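# Rotate the upright cardboard box into the blue rectangle

## Task

Rotate the standing cardboard box on the desk until its whole footprint lies within the blue rectangle, with the box still upright.

## Robot and tools

Robot: two arms, left_arm and right_arm, each with a parallel two-finger gripper. The fingers point along the gripper's +z axis and separate along its y axis. end_effector_position is the point between the pads, about 1 cm short of the fingertips.

Frames: the scene frame has its origin on the table surface, halfway between the nominal arm bases. +z is up, +x points out over the table, and left_arm sits toward +y. Arm names do not match image sides. Each arm's hand pose, targets, velocities and wrist-camera pose are given in that arm's own base frame. Calibrated bases in the scene frame: left_arm at (+0.001, +0.369, +0.021) m, quat_wxyz (+1.000, 0, 0, +0.009); right_arm at (+0.005, -0.313, +0.035) m, quat_wxyz (+1.000, 0, 0, -0.019). Both have up = (0, 0, +1) in their own frame, so a base frame is the scene frame shifted, with only a slight yaw. Fixed cameras and the table use the scene frame.

Row layout, shared by execute_actions and move: one flat list of 16 numbers covering both arms, always all 16 even if one arm is idle. First left_arm: x, y, z (metres, absolute position of end_effector_position in left_arm's base frame), qw, qx, qy, qz (absolute orientation, w first, same frame), opening. Then the same eight for right_arm in right_arm's base frame. Opening is absolute on a -1 to +1 scale: +1 is fully open (0.093 m), -1 closed. To keep an arm still, resend its last reported pose and its current opening unchanged; sending 0 as opening is a real command. To keep a gripper's orientation steady, repeat one fixed quaternion rather than copying a drifted reading.

execute_actions: actions is a list of actions; each action is a list of up to 15 rows, each row lasting one 1/30 s control step; a short action repeats its last row for the remaining steps. An action is rejected for both arms if any target sits more than 0.6 m from that gripper's current position along any of its axes; the first action is checked against the last reported state. An empty actions list just returns state and images. cameras picks image sources: omitted, null or ["all"] gives all, [] gives none; a wrong name voids the call.

move: target is one 16-number row or a list of up to 15 rows (no 0.6 m limit). Each gripper travels a straight line from its Hand target to the goal, rotating the short way; all arms finish together, lasting 0.5 s minimum and 10 s maximum. speed: m/s, 0.002 to 2.9, default 0.25 (rotation up to twice that in rad/s); one value or one per target. blend: corner rounding radius in metres for lists. opening_speed: rate of finger command change per second, at least 0.2. blocking=false returns after about 0.5 s while motion continues; a new move takes over from the current point. Paths ignore obstacles and the other arm; avoid routing close to an arm's own base, which can flip its shoulder posture. Faster moves lag, stray and overshoot more, especially with the arm stretched. The result adds a move: line with the ending (done, off_target, moving, held, fault) and any limits (paced = command clipped, held = steps withheld). done means within 10 mm and 2 degrees; neither done nor off_target says anything about contact.

wait: seconds 0 to 10; arms hold their last command, a running move keeps going. stop: brakes a running move, needing some distance. zoom_image: camera (cam_head_left, cam_head_right, cam_high, cam_left_wrist, cam_right_wrist) and region [x0, y0, x1, y1] in pixels from the top-left, at most 504x504, on that camera's latest image. finished_scene: scene = current scene number; irreversible, so call only when the box is upright, fully inside the rectangle and stays there with no robot contact.

Images: the three head/high cameras are 504x504, wrist cameras 672x504; intrinsics are listed per camera for projecting points.

Reading results: each arm reports end_effector_position and end_effector_quat_wxyz, Hand target (where the arm is actually being driven, often short of your command, so send the remainder next), Tool commands, Joint positions (last entry is finger gap in metres, floored at zero), Joint velocities ("within noise" means at rest), Joint torques (offset, noisy, joints 1-3 wrap at ±28 N m), and grip_measured (motor position on the opening scale). Pads meet near -0.94; each millimetre of object width adds about 0.0208. Readings may be up to 0.02 too open. For a firm grip on a rigid box, command roughly 0.24 below the reading for its width; to release, command well above it. Executed actions also list positions at some steps.

Motion caveats: per step, orientation commands are clipped to 40 degrees from the measured one. Weight and friction can leave the gripper low, short or tilted, more at long reach; tiny moves may not happen or go sideways, so check pose after each move and correct tilt. Joint ranges (rad): waist -2.618 to 3.054, shoulder 0 to 3.142, elbow 0 to 3.142 (straight 2.901), wrist pitch and yaw ±1.571, wrist roll ±2.094.

Avoid: pushing the box off the table or tipping it, dropping it or releasing it while it moves, fast impacts and hard shoves, any arm-on-arm contact (including closing a gripper on the other's fingers, which the clearance check will not prevent), and arm stops. Long holds, stretched poses and pushing toward unreachable targets heat motors: MOTOR HOT appears at 75 °C, a fault folds the arm at 90 °C, and it goes limp at 100 °C. The box may occasionally be nudged by an outside disturbance; recheck before finishing. Thinking time lets the simulation run on.

Each tool is called after "Request:" as name(argument=value, ...), one argument or row to a line, values as JSON.

## Session

Request:
execute_actions(
  actions=[],
)

Scene clock: 0.00 s.
left_arm: end_effector_position=(+0.3788, +0.0064, +0.0895) grip_measured=+1.000 end_effector_quat_wxyz=(+0.564, -0.032, +0.825, +0.009) | right_arm: end_effector_position=(+0.3876, -0.0496, +0.0695) grip_measured=+1.000 end_effector_quat_wxyz=(+0.529, +0.088, +0.842, -0.055)
Joint positions: left_arm=[-0.01 1.488 0.339 0.777 -0.061 -0.046 0.093] | right_arm=[-0.077 1.582 0.41 0.72 0.118 0.058 0.093]
Joint velocities: within noise
Joint torques (N m): no reading
Motor temperatures (°C): left_arm=[29 30 28 26 29 29 29] | right_arm=[29 31 31 27 26 28 26]
Heat: left arm: 30 °C; right arm: 31 °C.
Hand target: left_arm +0.3828, +0.0064, +0.0992; +0.577, -0.032, +0.816, +0.009 | right_arm +0.3934, -0.0501, +0.0819; +0.546, +0.088, +0.831, -0.055
Tool commands: left_gripper/opening=+1.0 right_gripper/opening=+1.0

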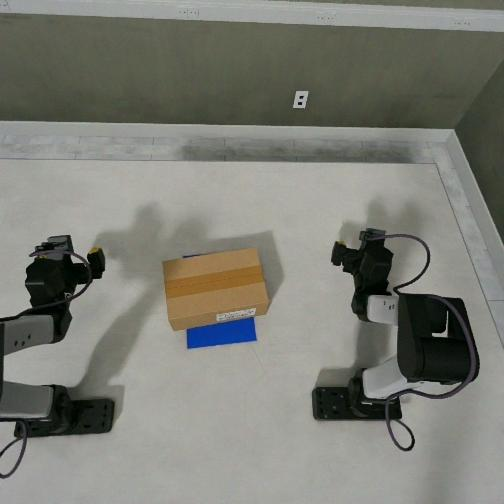

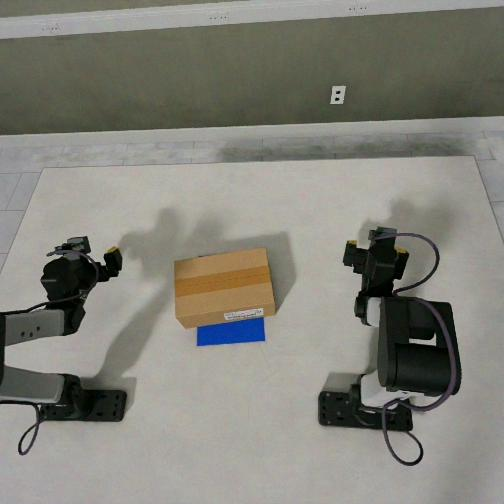

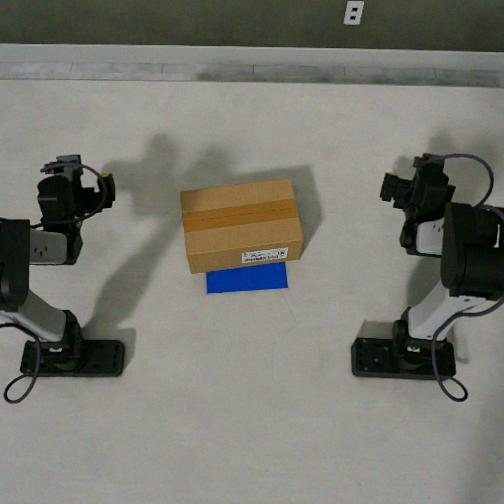

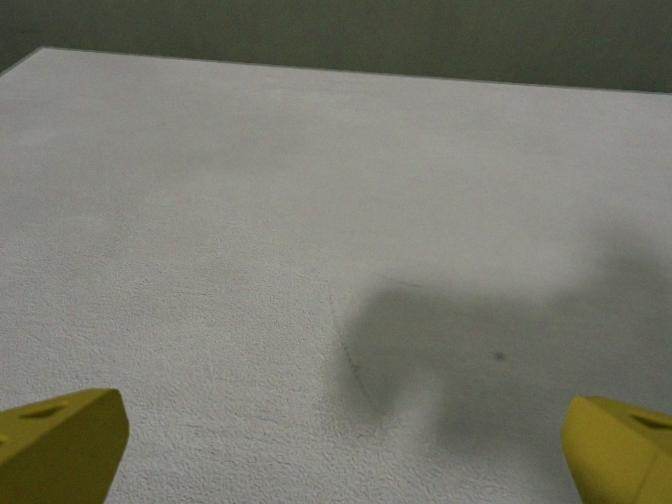

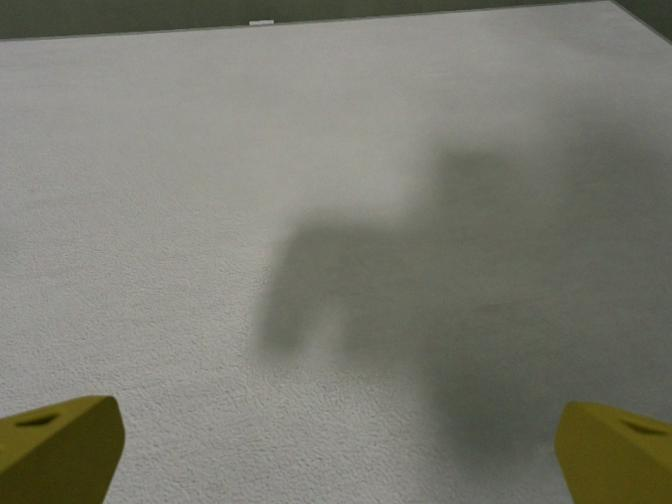

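Request:
zoom_image(
  camera="cam_high",
  region=[150, 140, 350, 340],
)

Request:
zoom_image(
  camera="cam_head_left",
  region=[130, 210, 310, 390],
)

Request:
zoom_image(
  camera="cam_head_right",
  region=[140, 210, 320, 390],
)

Scaled by 2.520 from the camera's 504x504 image, which has a finer 720x720 frame.

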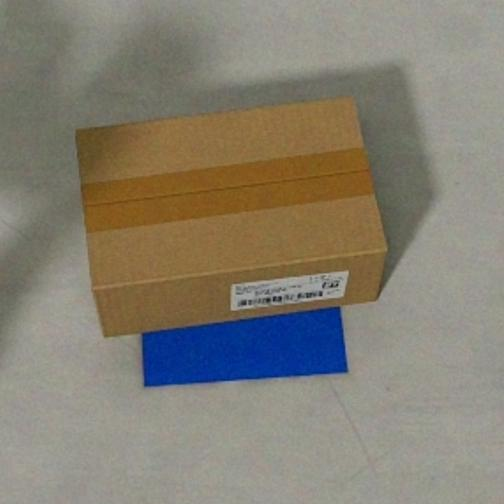

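Scaled by 2.800 from the camera's 504x504 image, which has a finer 720x720 frame.

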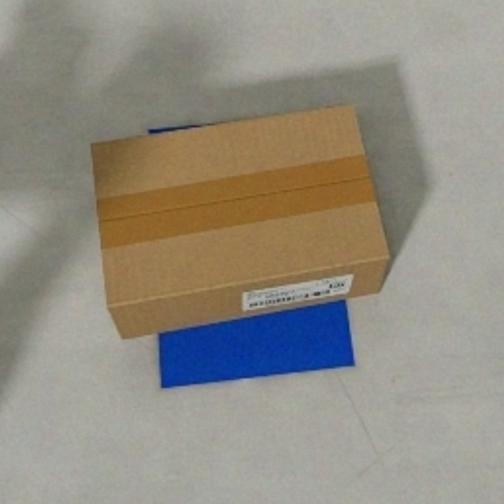

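Scaled by 2.800 from the camera's 504x504 image, which has a finer 720x720 frame.

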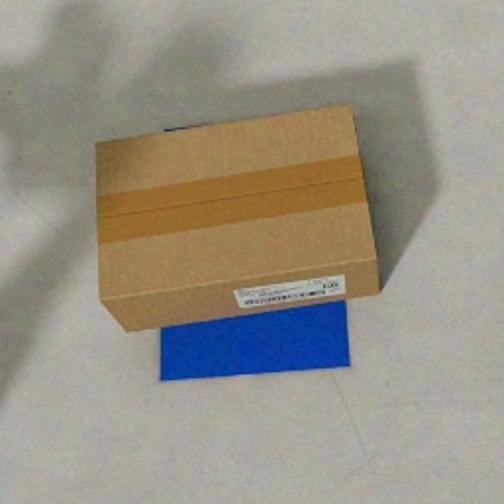

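Request:
move(
  target=[
    [0.37,-0.03,0.22,0,0,1,0,-1,0.25,0.05,0.22,0,0,1,0,-1],
    [0.374,-0.247,0.20,0,0,1,0,-1,0.137,0.236,0.20,0,0,1,0,-1],
  ],
  blend=0.03,
)

Scene clock: 13.90 s.
left_arm: end_effector_position=(+0.3705, -0.2458, +0.1923) grip_measured=-0.991 end_effector_quat_wxyz=(+0.072, +0.010, +0.996, -0.044) | right_arm: end_effector_position=(+0.1351, +0.2326, +0.1907) grip_measured=-0.982 end_effector_quat_wxyz=(-0.001, -0.006, +1.000, +0.003)
Joint positions: left_arm=[-0.588 2.192 2.372 -1.582 -0.005 -0.568 0] | right_arm=[1.042 1.578 1.56 -1.549 -0.005 1.03 0]
Joint velocities: within noise
Joint torques (N m): left_arm=[0.44 -10.19 9.7 0.69 0.11 -0.21] | right_arm=[0.5 -5.18 7.9 0.22 0.11 0.1]
Motor temperatures (°C): left_arm=[29 32 30 29 29 29 29] | right_arm=[29 32 32 31 26 28 26]
Heat: left arm: 32 °C; right arm: 32 °C.
Hand target: left_arm +0.3736, -0.2467, +0.1994; +0.081, +0.001, +0.995, -0.052 | right_arm +0.1369, +0.2358, +0.1995; +0.007, +0.000, +1.000, +0.013
Off the commanded pose: left_arm 0.009 m, 10 deg | right_arm 0.010 m, 1 deg.
joint sent to its limit (left arm) — joint 4 (wrist pitch), lower limit. The joint targets are off in orientation, not in position.
joint sent to its limit (right arm) — joint 4 (wrist pitch), lower limit. The joint targets still meet the commanded pose.
move: off_target (left_arm)

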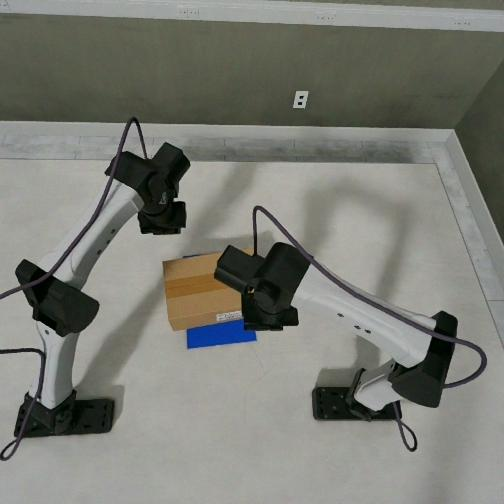

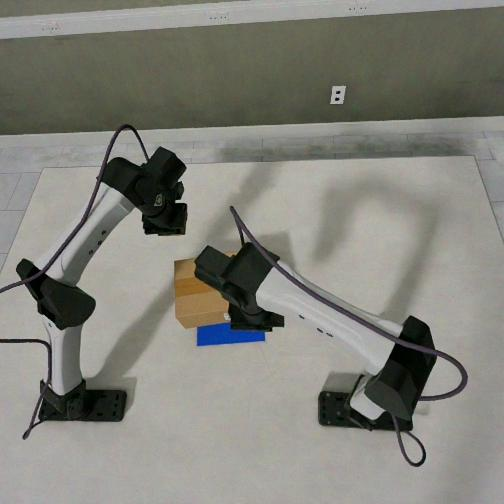

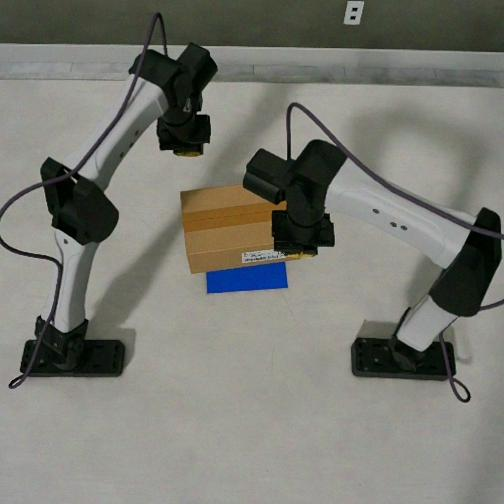

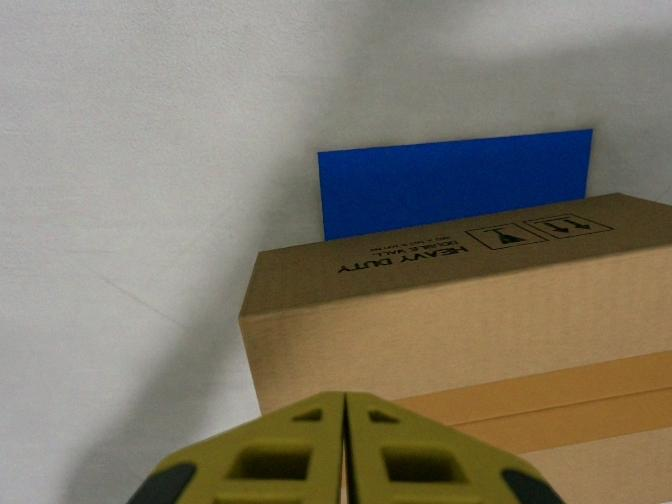

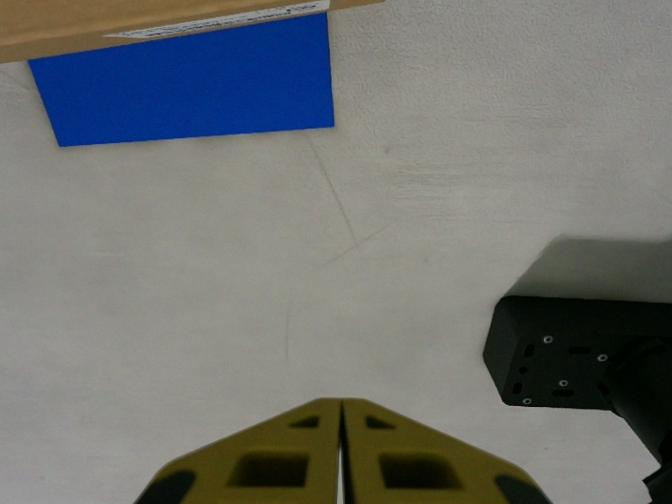

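Request:
move(
  target=[0.378,-0.247,0.05,0,0,1,0,-1,0.137,0.236,0.035,0,0,1,0,-1],
  speed=0.15,
)

Scene clock: 16.23 s.
left_arm: end_effector_position=(+0.3786, -0.2463, +0.0571) grip_measured=-0.991 end_effector_quat_wxyz=(+0.005, +0.005, +1.000, +0.000) | right_arm: end_effector_position=(+0.1353, +0.2329, +0.0370) grip_measured=-0.982 end_effector_quat_wxyz=(-0.007, -0.005, +1.000, -0.006)
Joint positions: left_arm=[-0.579 2.309 2.033 -1.287 -0.005 -0.568 0] | right_arm=[1.042 1.65 1.014 -0.952 -0.005 1.031 0]
Joint velocities: within noise
Joint torques (N m): left_arm=[0.1 -10.4 5.94 0.54 0.1 -0.18] | right_arm=[0.16 -5.42 4.49 0.49 0.14 0.11]
Motor temperatures (°C): left_arm=[29 34 30 29 29 29 29] | right_arm=[29 32 32 31 26 28 26]
Heat: left arm: 34 °C; right arm: 32 °C.
Hand target: left_arm +0.3779, -0.2470, +0.0502; +0.000, +0.000, +1.000, +0.000 | right_arm +0.1370, +0.2359, +0.0351; +0.000, +0.000, +1.000, +0.000
Off the commanded pose: left_arm 0.007 m, 1 deg | right_arm 0.004 m, 1 deg.
move: done

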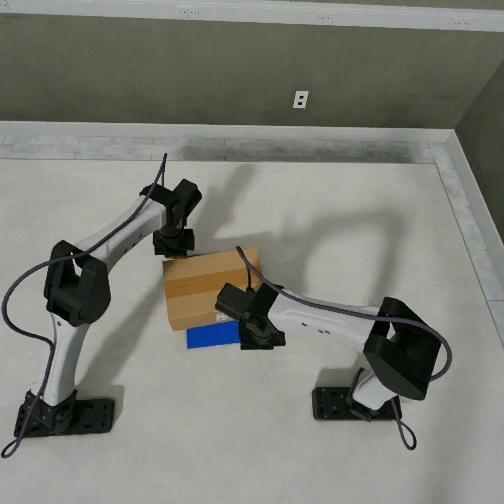

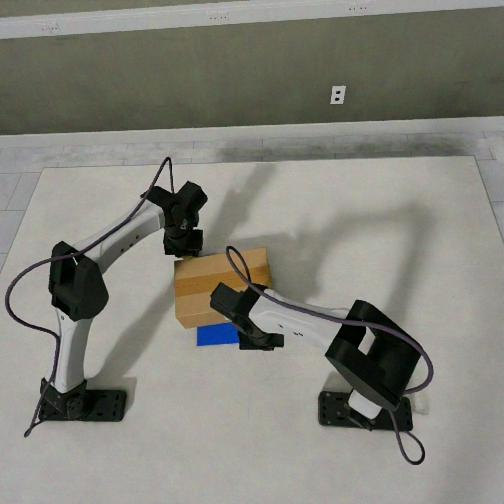

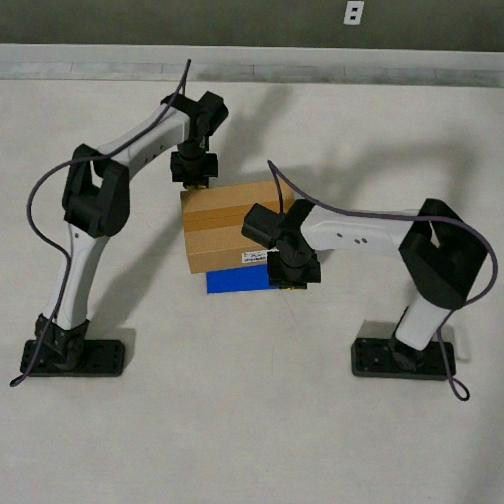

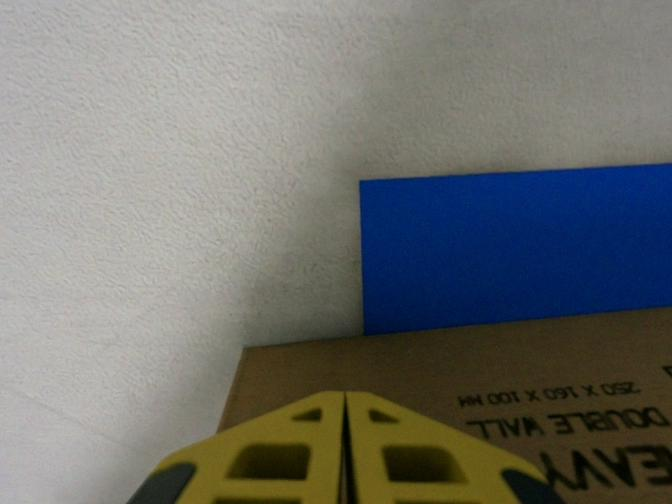

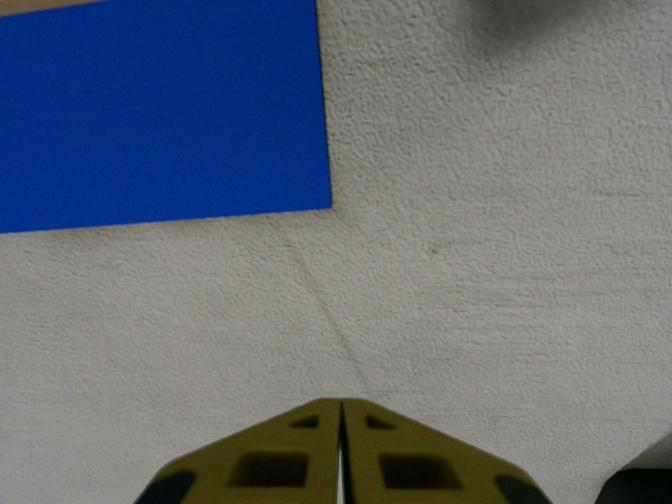

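Request:
move(
  target=[
    [0.3295,-0.255,0.05,0,0,1,0,-1,0.191,0.241,0.035,0,0,1,0,-1],
    [0.287,-0.237,0.05,0,0,1,0,-1,0.234,0.225,0.035,0,0,1,0,-1],
    [0.242,-0.236,0.05,0,0,1,0,-1,0.28,0.227,0.035,0,0,1,0,-1],
  ],
  speed=0.06,
  blend=0.005,
)

Scene clock: 22.10 s.
left_arm: end_effector_position=(+0.2415, -0.2286, +0.0418) grip_measured=-0.991 end_effector_quat_wxyz=(-0.013, +0.006, +1.000, +0.023) | right_arm: end_effector_position=(+0.2651, +0.2168, +0.0291) grip_measured=-0.982 end_effector_quat_wxyz=(-0.021, +0.003, +1.000, -0.019)
Joint positions: left_arm=[-0.765 1.9 1.339 -1.06 -0.015 -0.754 0] | right_arm=[0.687 1.956 1.364 -1.034 0.002 0.693 0]
Joint velocities: within noise
Joint torques (N m): left_arm=[-0.61 -10.84 5.75 0.57 0.22 -0.24] | right_arm=[-0.57 -7.68 7.97 0.49 0.07 -0.08]
Motor temperatures (°C): left_arm=[29 37 30 28 29 29 29] | right_arm=[29 33 33 30 26 28 26]
Heat: left arm: 37 °C; right arm: 33 °C.
Hand target: left_arm +0.2419, -0.2359, +0.0501; -0.001, +0.000, +1.000, +0.000 | right_arm +0.2795, +0.2266, +0.0356; +0.000, +0.000, +1.000, +0.000
Off the commanded pose: left_arm 0.011 m, 3 deg | right_arm 0.019 m, 3 deg.
move: off_target (left_arm, right_arm)

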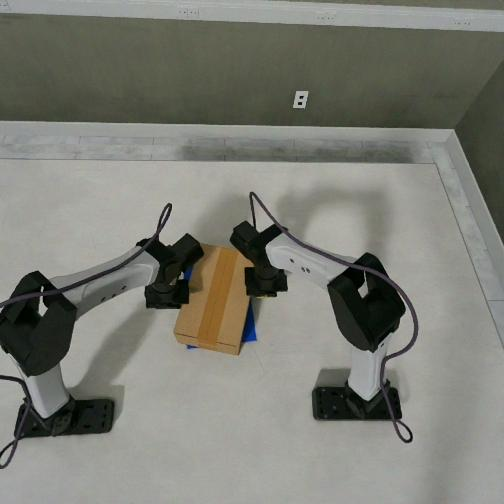

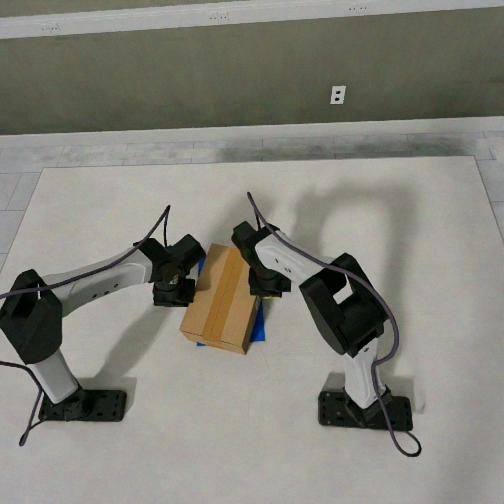

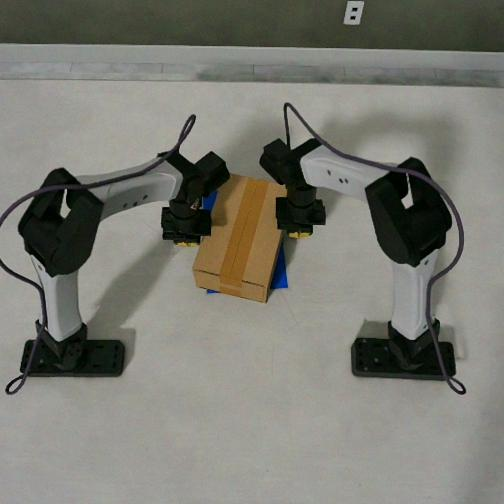

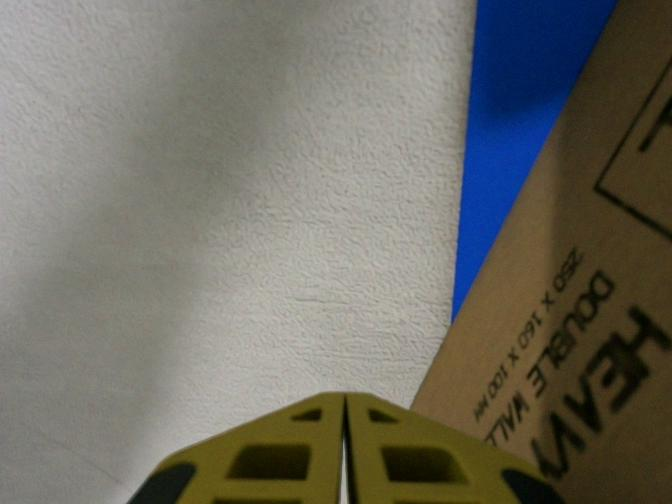

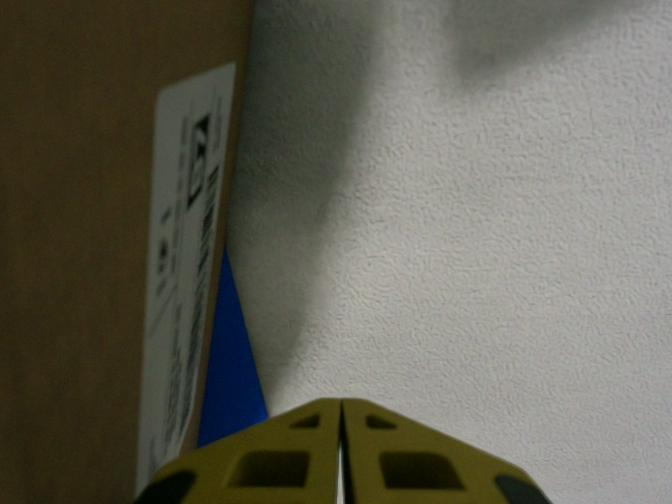

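Request:
move(
  target=[
    [0.1995,-0.253,0.05,0,0,1,0,-1,0.321,0.2455,0.035,0,0,1,0,-1],
    [0.18,-0.266,0.05,0,0,1,0,-1,0.346,0.261,0.035,0,0,1,0,-1],
  ],
  speed=0.06,
  blend=0.005,
)

Request:
zoom_image(
  camera="cam_high",
  region=[150, 140, 350, 340],
)

Request:
zoom_image(
  camera="cam_head_left",
  region=[130, 210, 310, 390],
)

Scene clock: 25.00 s.
left_arm: end_effector_position=(+0.1791, -0.2569, +0.0415) grip_measured=-0.991 end_effector_quat_wxyz=(-0.012, +0.003, +1.000, +0.028) | right_arm: end_effector_position=(+0.3382, +0.2521, +0.0289) grip_measured=-0.982 end_effector_quat_wxyz=(-0.011, +0.003, +1.000, -0.015)
Joint positions: left_arm=[-0.968 1.838 1.256 -1.047 -0.012 -0.962 0] | right_arm=[0.645 2.237 1.798 -1.167 0.012 0.65 0]
Joint velocities: within noise
Joint torques (N m): left_arm=[-0.51 -10.21 6.19 0.53 0.18 -0.22] | right_arm=[0.32 -9.66 8.38 0.36 -0.04 -0.1]
Motor temperatures (°C): left_arm=[29 38 30 28 29 29 29] | right_arm=[29 33 33 30 26 28 26]
Heat: left arm: 38 °C; right arm: 33 °C.
Hand target: left_arm +0.1799, -0.2658, +0.0503; -0.001, +0.000, +1.000, +0.000 | right_arm +0.3458, +0.2607, +0.0352; +0.000, +0.000, +1.000, +0.000
Off the commanded pose: left_arm 0.013 m, 3 deg | right_arm 0.013 m, 2 deg.
move: off_target (left_arm, right_arm)

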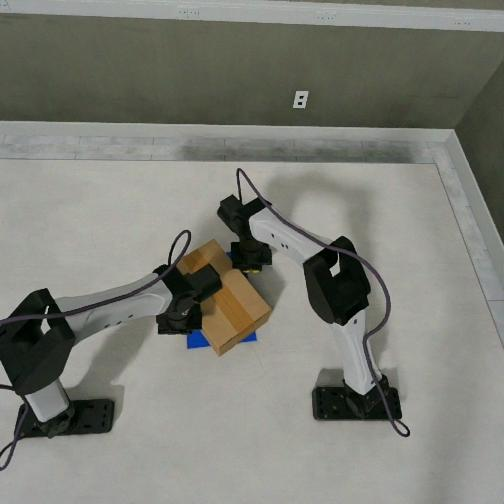

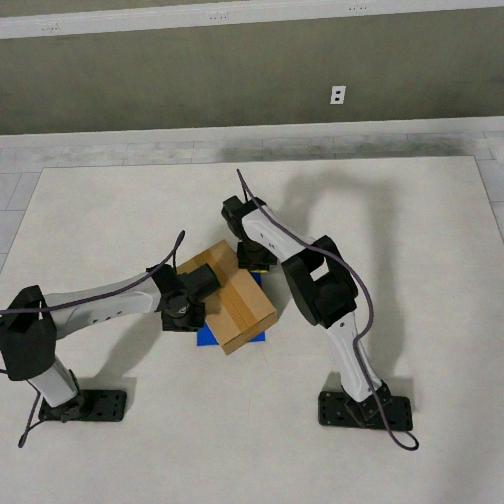

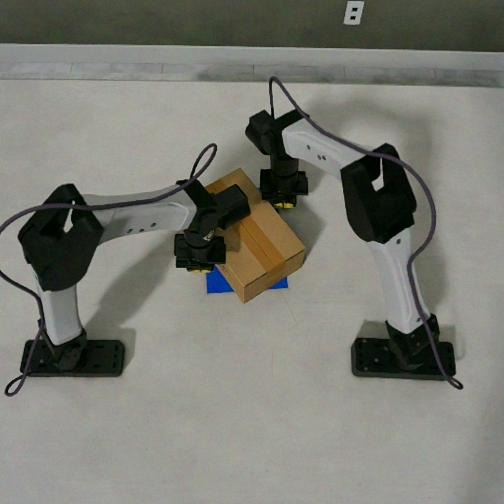

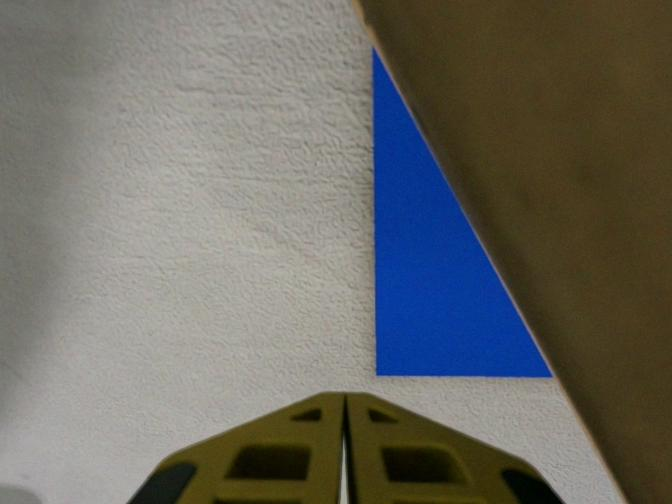

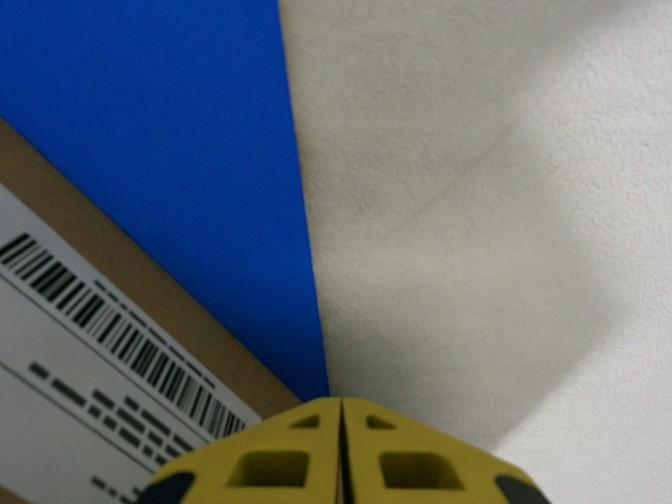

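Scaled by 2.520 from the camera's 504x504 image, which has a finer 720x720 frame.

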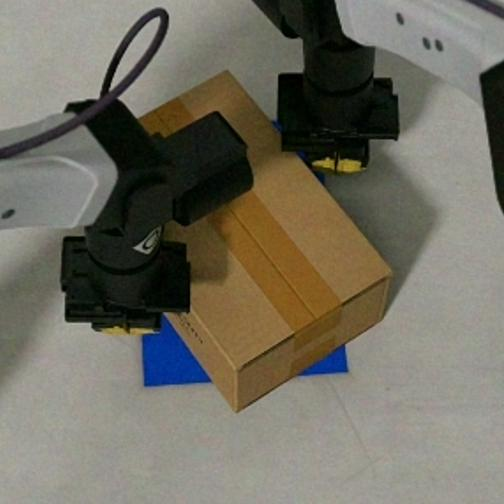

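Scaled by 2.800 from the camera's 504x504 image, which has a finer 720x720 frame.

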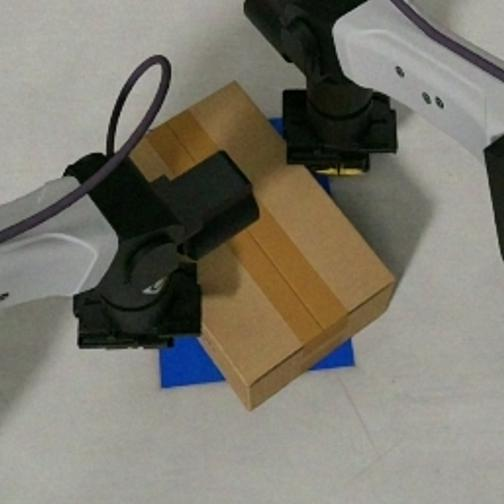

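Request:
move(
  target=[
    [0.185,-0.19,0.05,0,0,1,0,-1,0.34,0.17,0.035,0,0,1,0,-1],
    [0.25,-0.14,0.05,0,0,1,0,-1,0.28,0.12,0.035,0,0,1,0,-1],
    [0.327,-0.15,0.05,0,0,1,0,-1,0.195,0.13,0.035,0,0,1,0,-1],
    [0.327,-0.237,0.05,0,0,1,0,-1,0.195,0.219,0.035,0,0,1,0,-1],
  ],
  speed=[0.15,0.15,0.15,0.06],
  blend=[0.02,0.02,0.0,0],
)

Request:
zoom_image(
  camera="cam_high",
  region=[150, 140, 350, 340],
)

Request:
zoom_image(
  camera="cam_head_left",
  region=[130, 210, 310, 390],
)

Scene clock: 31.93 s.
left_arm: end_effector_position=(+0.3375, -0.1985, +0.0485) grip_measured=-0.991 end_effector_quat_wxyz=(+0.016, -0.021, +0.998, +0.051) | right_arm: end_effector_position=(+0.1646, +0.1734, +0.0339) grip_measured=-0.982 end_effector_quat_wxyz=(-0.054, +0.001, +0.996, -0.075)
Joint positions: left_arm=[-0.576 2.095 1.646 -1.154 -0.103 -0.62 0] | right_arm=[0.826 1.697 1.035 -1.093 0.021 0.831 0]
Joint velocities: within noise
Joint torques (N m): left_arm=[-4.51 -8.88 9.91 0.45 1.16 -0.09] | right_arm=[1.51 -5.2 9.29 1.42 -0.14 0.09]
Motor temperatures (°C): left_arm=[29 39 31 28 29 29 29] | right_arm=[29 35 35 29 26 28 26]
Heat: left arm: 39 °C; right arm: 35 °C.
Hand target: left_arm +0.3258, -0.2349, +0.0511; +0.000, +0.001, +1.000, +0.001 | right_arm +0.1923, +0.2158, +0.0422; -0.001, -0.001, +1.000, +0.000
Off the commanded pose: left_arm 0.040 m, 7 deg | right_arm 0.055 m, 11 deg.
move: off_target (left_arm, right_arm)

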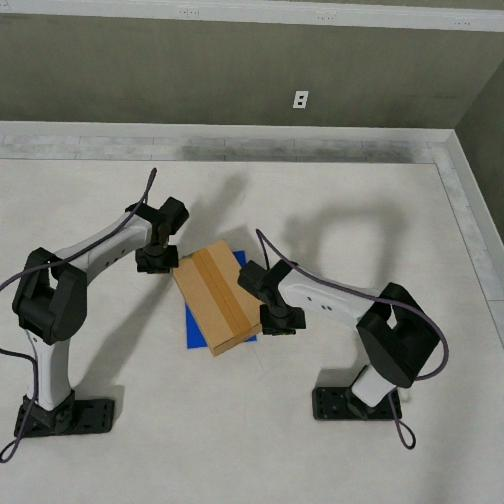

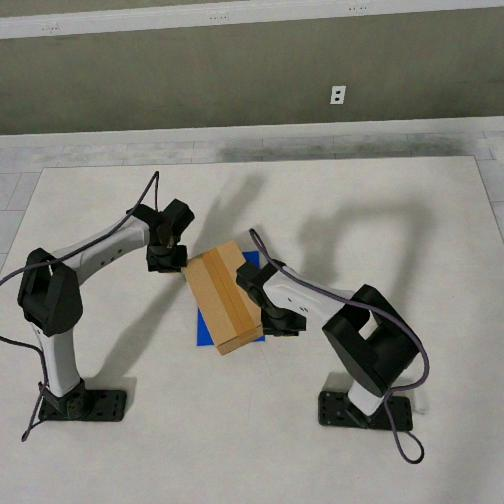

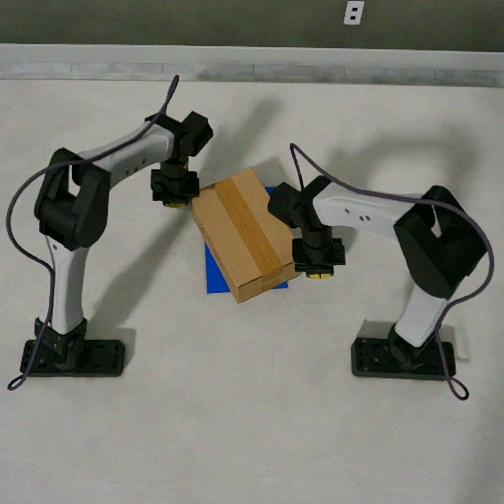

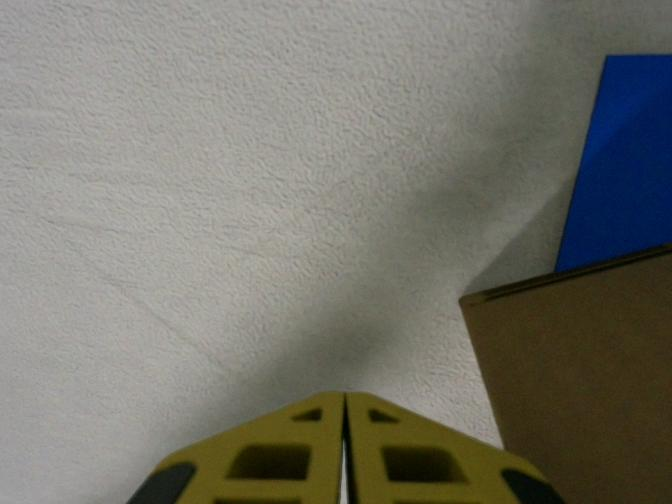

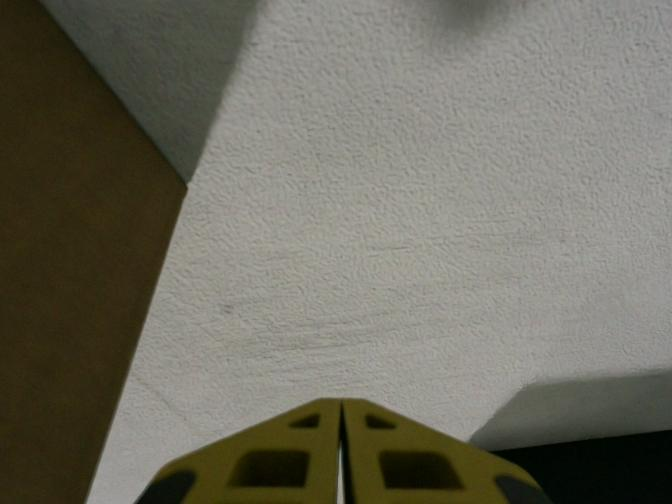

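Scaled by 2.520 from the camera's 504x504 image, which has a finer 720x720 frame.

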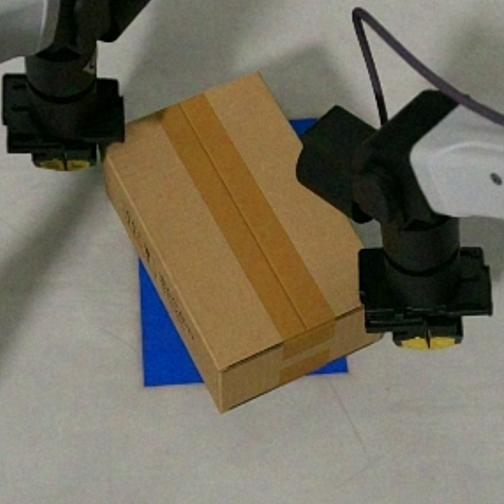

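Scaled by 2.800 from the camera's 504x504 image, which has a finer 720x720 frame.

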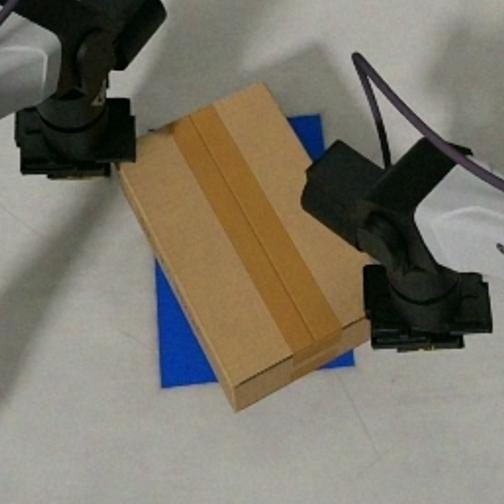

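Request:
move(
  target=[
    [0.35,-0.19,0.05,0,0,1,0,-1,0.155,0.165,0.035,0,0,1,0,-1],
    [0.36,-0.24,0.05,0,0,1,0,-1,0.145,0.225,0.035,0,0,1,0,-1],
  ],
  speed=0.06,
)

Request:
zoom_image(
  camera="cam_high",
  region=[150, 140, 350, 340],
)

Request:
zoom_image(
  camera="cam_head_left",
  region=[130, 210, 310, 390],
)

Scene clock: 35.90 s.
left_arm: end_effector_position=(+0.3633, -0.2252, +0.0460) grip_measured=-0.991 end_effector_quat_wxyz=(+0.003, -0.004, +1.000, +0.014) | right_arm: end_effector_position=(+0.1337, +0.2038, +0.0295) grip_measured=-0.982 end_effector_quat_wxyz=(-0.020, -0.003, +0.999, -0.031)
Joint positions: left_arm=[-0.566 2.222 1.842 -1.201 -0.028 -0.574 0] | right_arm=[0.991 1.619 0.946 -0.972 0.001 0.985 0]
Joint velocities: within noise
Joint torques (N m): left_arm=[-1.94 -10.04 10 0.3 0.34 -0.16] | right_arm=[0.95 -4.53 7.99 0.66 0.07 0.14]
Motor temperatures (°C): left_arm=[29 40 31 28 29 29 29] | right_arm=[29 35 35 29 26 28 26]
Heat: left arm: 40 °C; right arm: 35 °C.
Hand target: left_arm +0.3597, -0.2397, +0.0500; +0.000, +0.000, +1.000, +0.000 | right_arm +0.1445, +0.2242, +0.0362; +0.000, +0.000, +1.000, +0.000
Off the commanded pose: left_arm 0.016 m, 2 deg | right_arm 0.025 m, 4 deg.
move: off_target (left_arm, right_arm)

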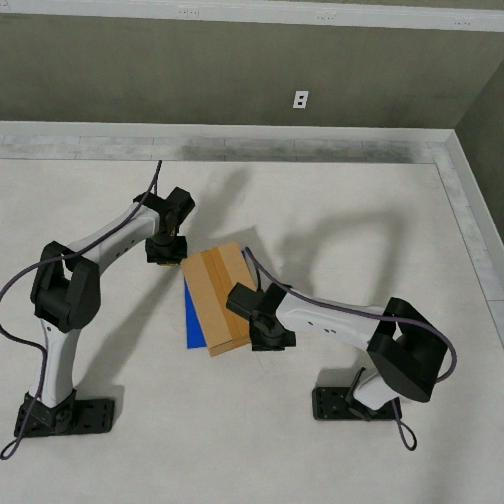

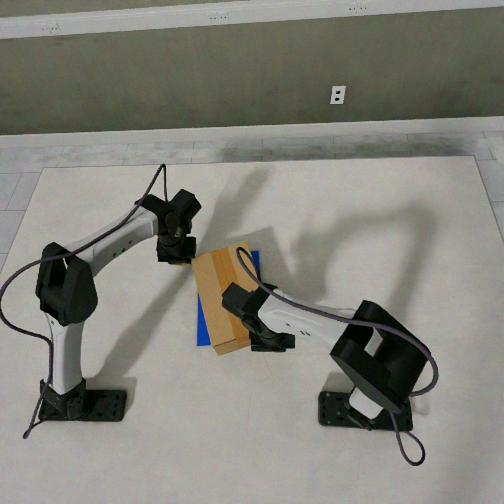

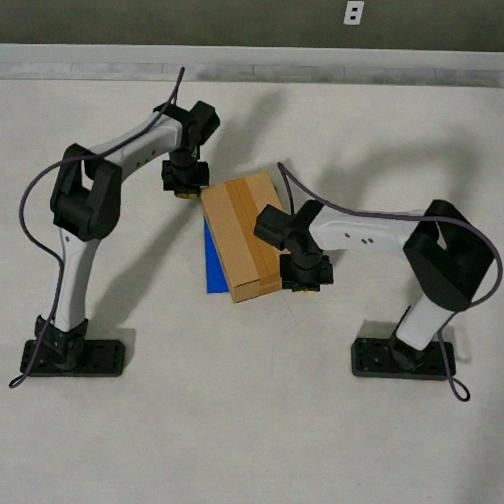

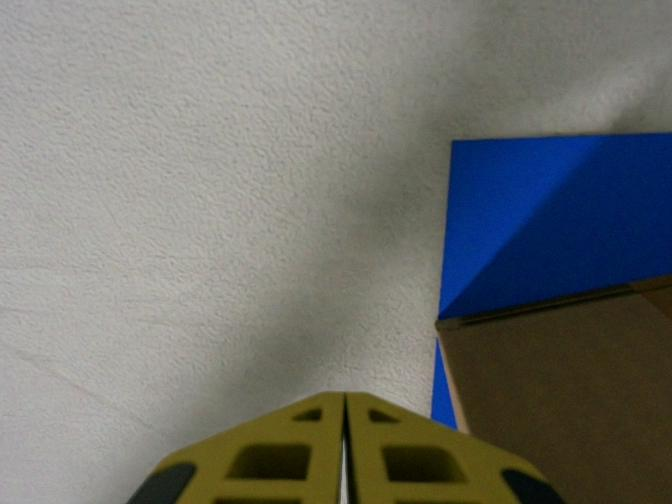

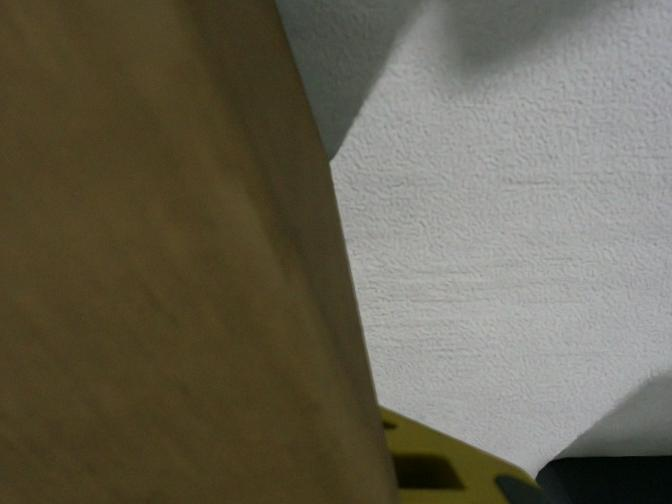

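Scaled by 2.520 from the camera's 504x504 image, which has a finer 720x720 frame.

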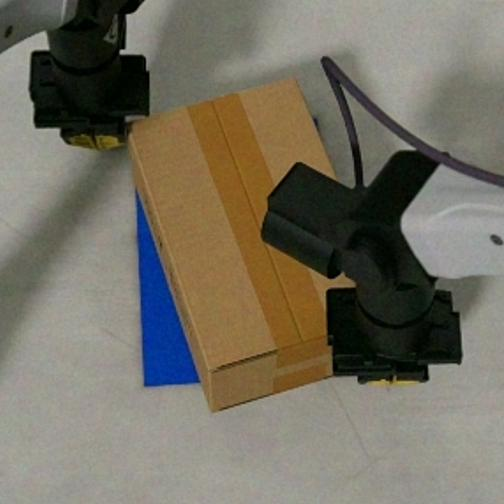

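Scaled by 2.800 from the camera's 504x504 image, which has a finer 720x720 frame.

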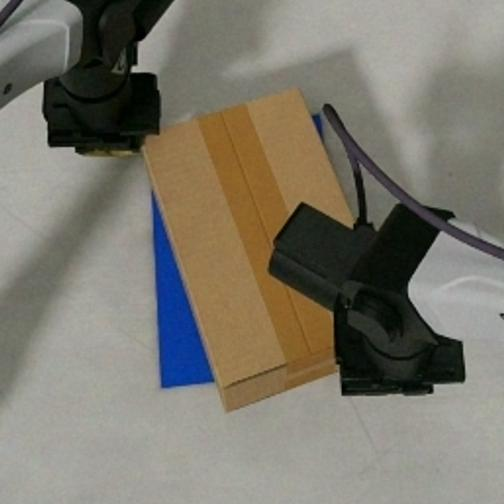

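Request:
move(
  target=[0.365,-0.258,0.05,0,0,1,0,-1,0.145,0.268,0.035,0,0,1,0,-1],
  speed=0.06,
)

Request:
zoom_image(
  camera="cam_high",
  region=[150, 140, 350, 340],
)

Request:
zoom_image(
  camera="cam_head_left",
  region=[130, 210, 310, 390],
)

Scene clock: 38.50 s.
left_arm: end_effector_position=(+0.3705, -0.2438, +0.0463) grip_measured=-0.991 end_effector_quat_wxyz=(+0.009, -0.005, +1.000, +0.016) | right_arm: end_effector_position=(+0.1245, +0.2363, +0.0319) grip_measured=-0.982 end_effector_quat_wxyz=(-0.039, -0.007, +0.998, -0.050)
Joint positions: left_arm=[-0.596 2.287 1.951 -1.239 -0.036 -0.607 0] | right_arm=[1.074 1.748 1.095 -1.044 -0.019 1.059 0]
Joint velocities: within noise
Joint torques (N m): left_arm=[-1.7 -10.5 10.03 0.26 0.44 -0.12] | right_arm=[0.25 -5.29 8.44 1.04 0.26 0.13]
Motor temperatures (°C): left_arm=[29 41 31 27 29 29 29] | right_arm=[29 35 35 29 26 28 26]
Heat: left arm: 41 °C; right arm: 35 °C.
Hand target: left_arm +0.3648, -0.2577, +0.0501; +0.001, +0.000, +1.000, +0.000 | right_arm +0.1438, +0.2662, +0.0383; -0.001, +0.001, +1.000, +0.000
Off the commanded pose: left_arm 0.016 m, 2 deg | right_arm 0.038 m, 7 deg.
move: off_target (left_arm, right_arm)

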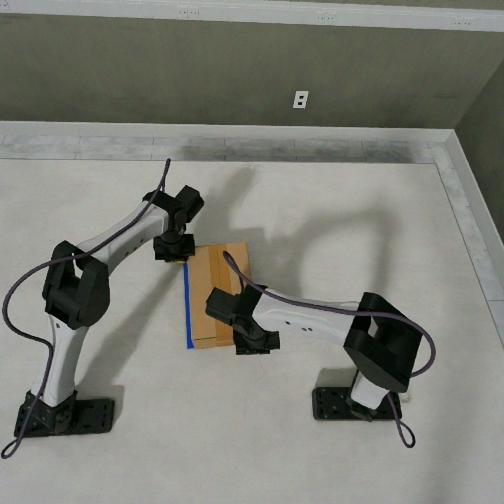

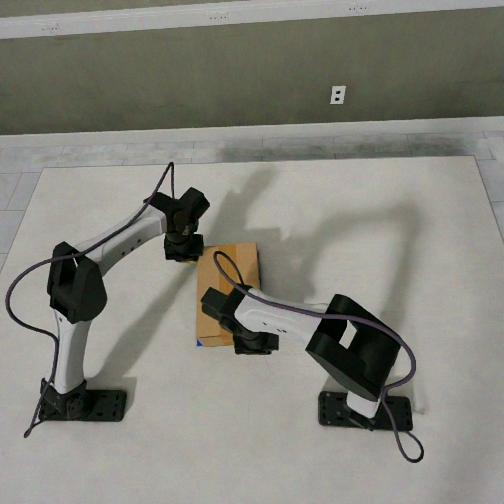

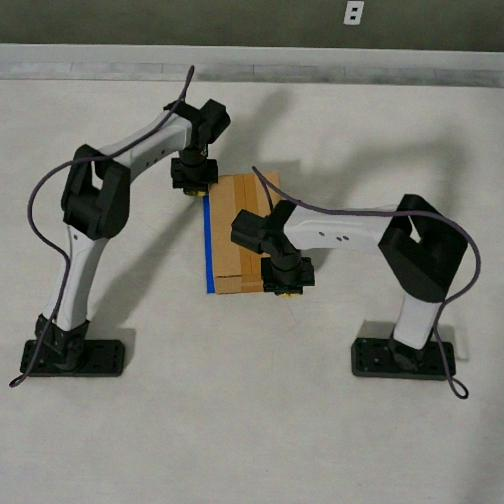

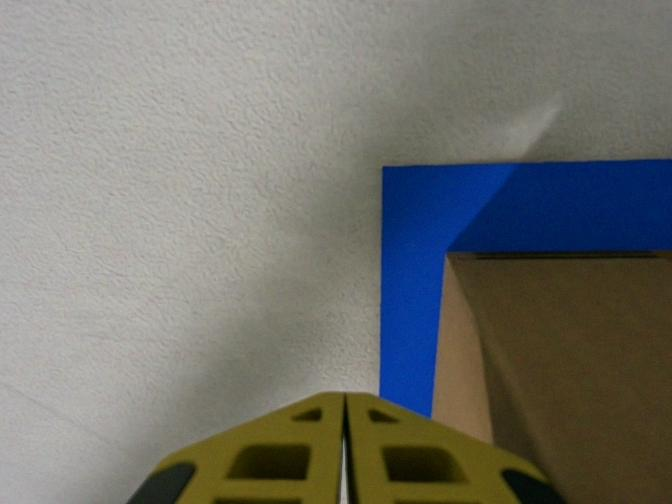

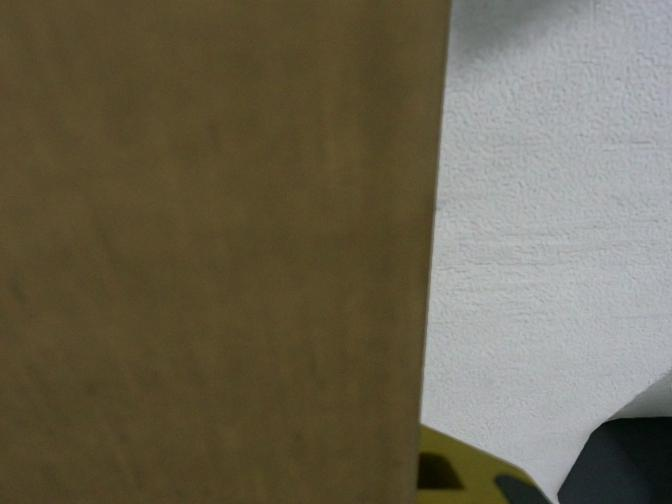

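Scaled by 2.520 from the camera's 504x504 image, which has a finer 720x720 frame.

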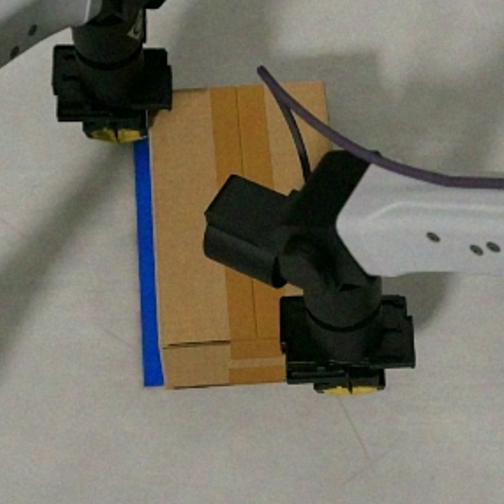

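Scaled by 2.800 from the camera's 504x504 image, which has a finer 720x720 frame.

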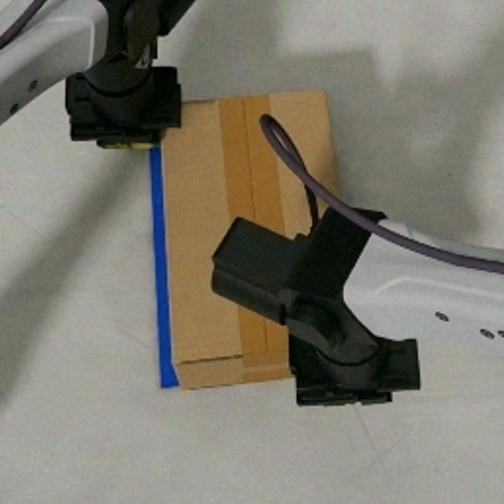

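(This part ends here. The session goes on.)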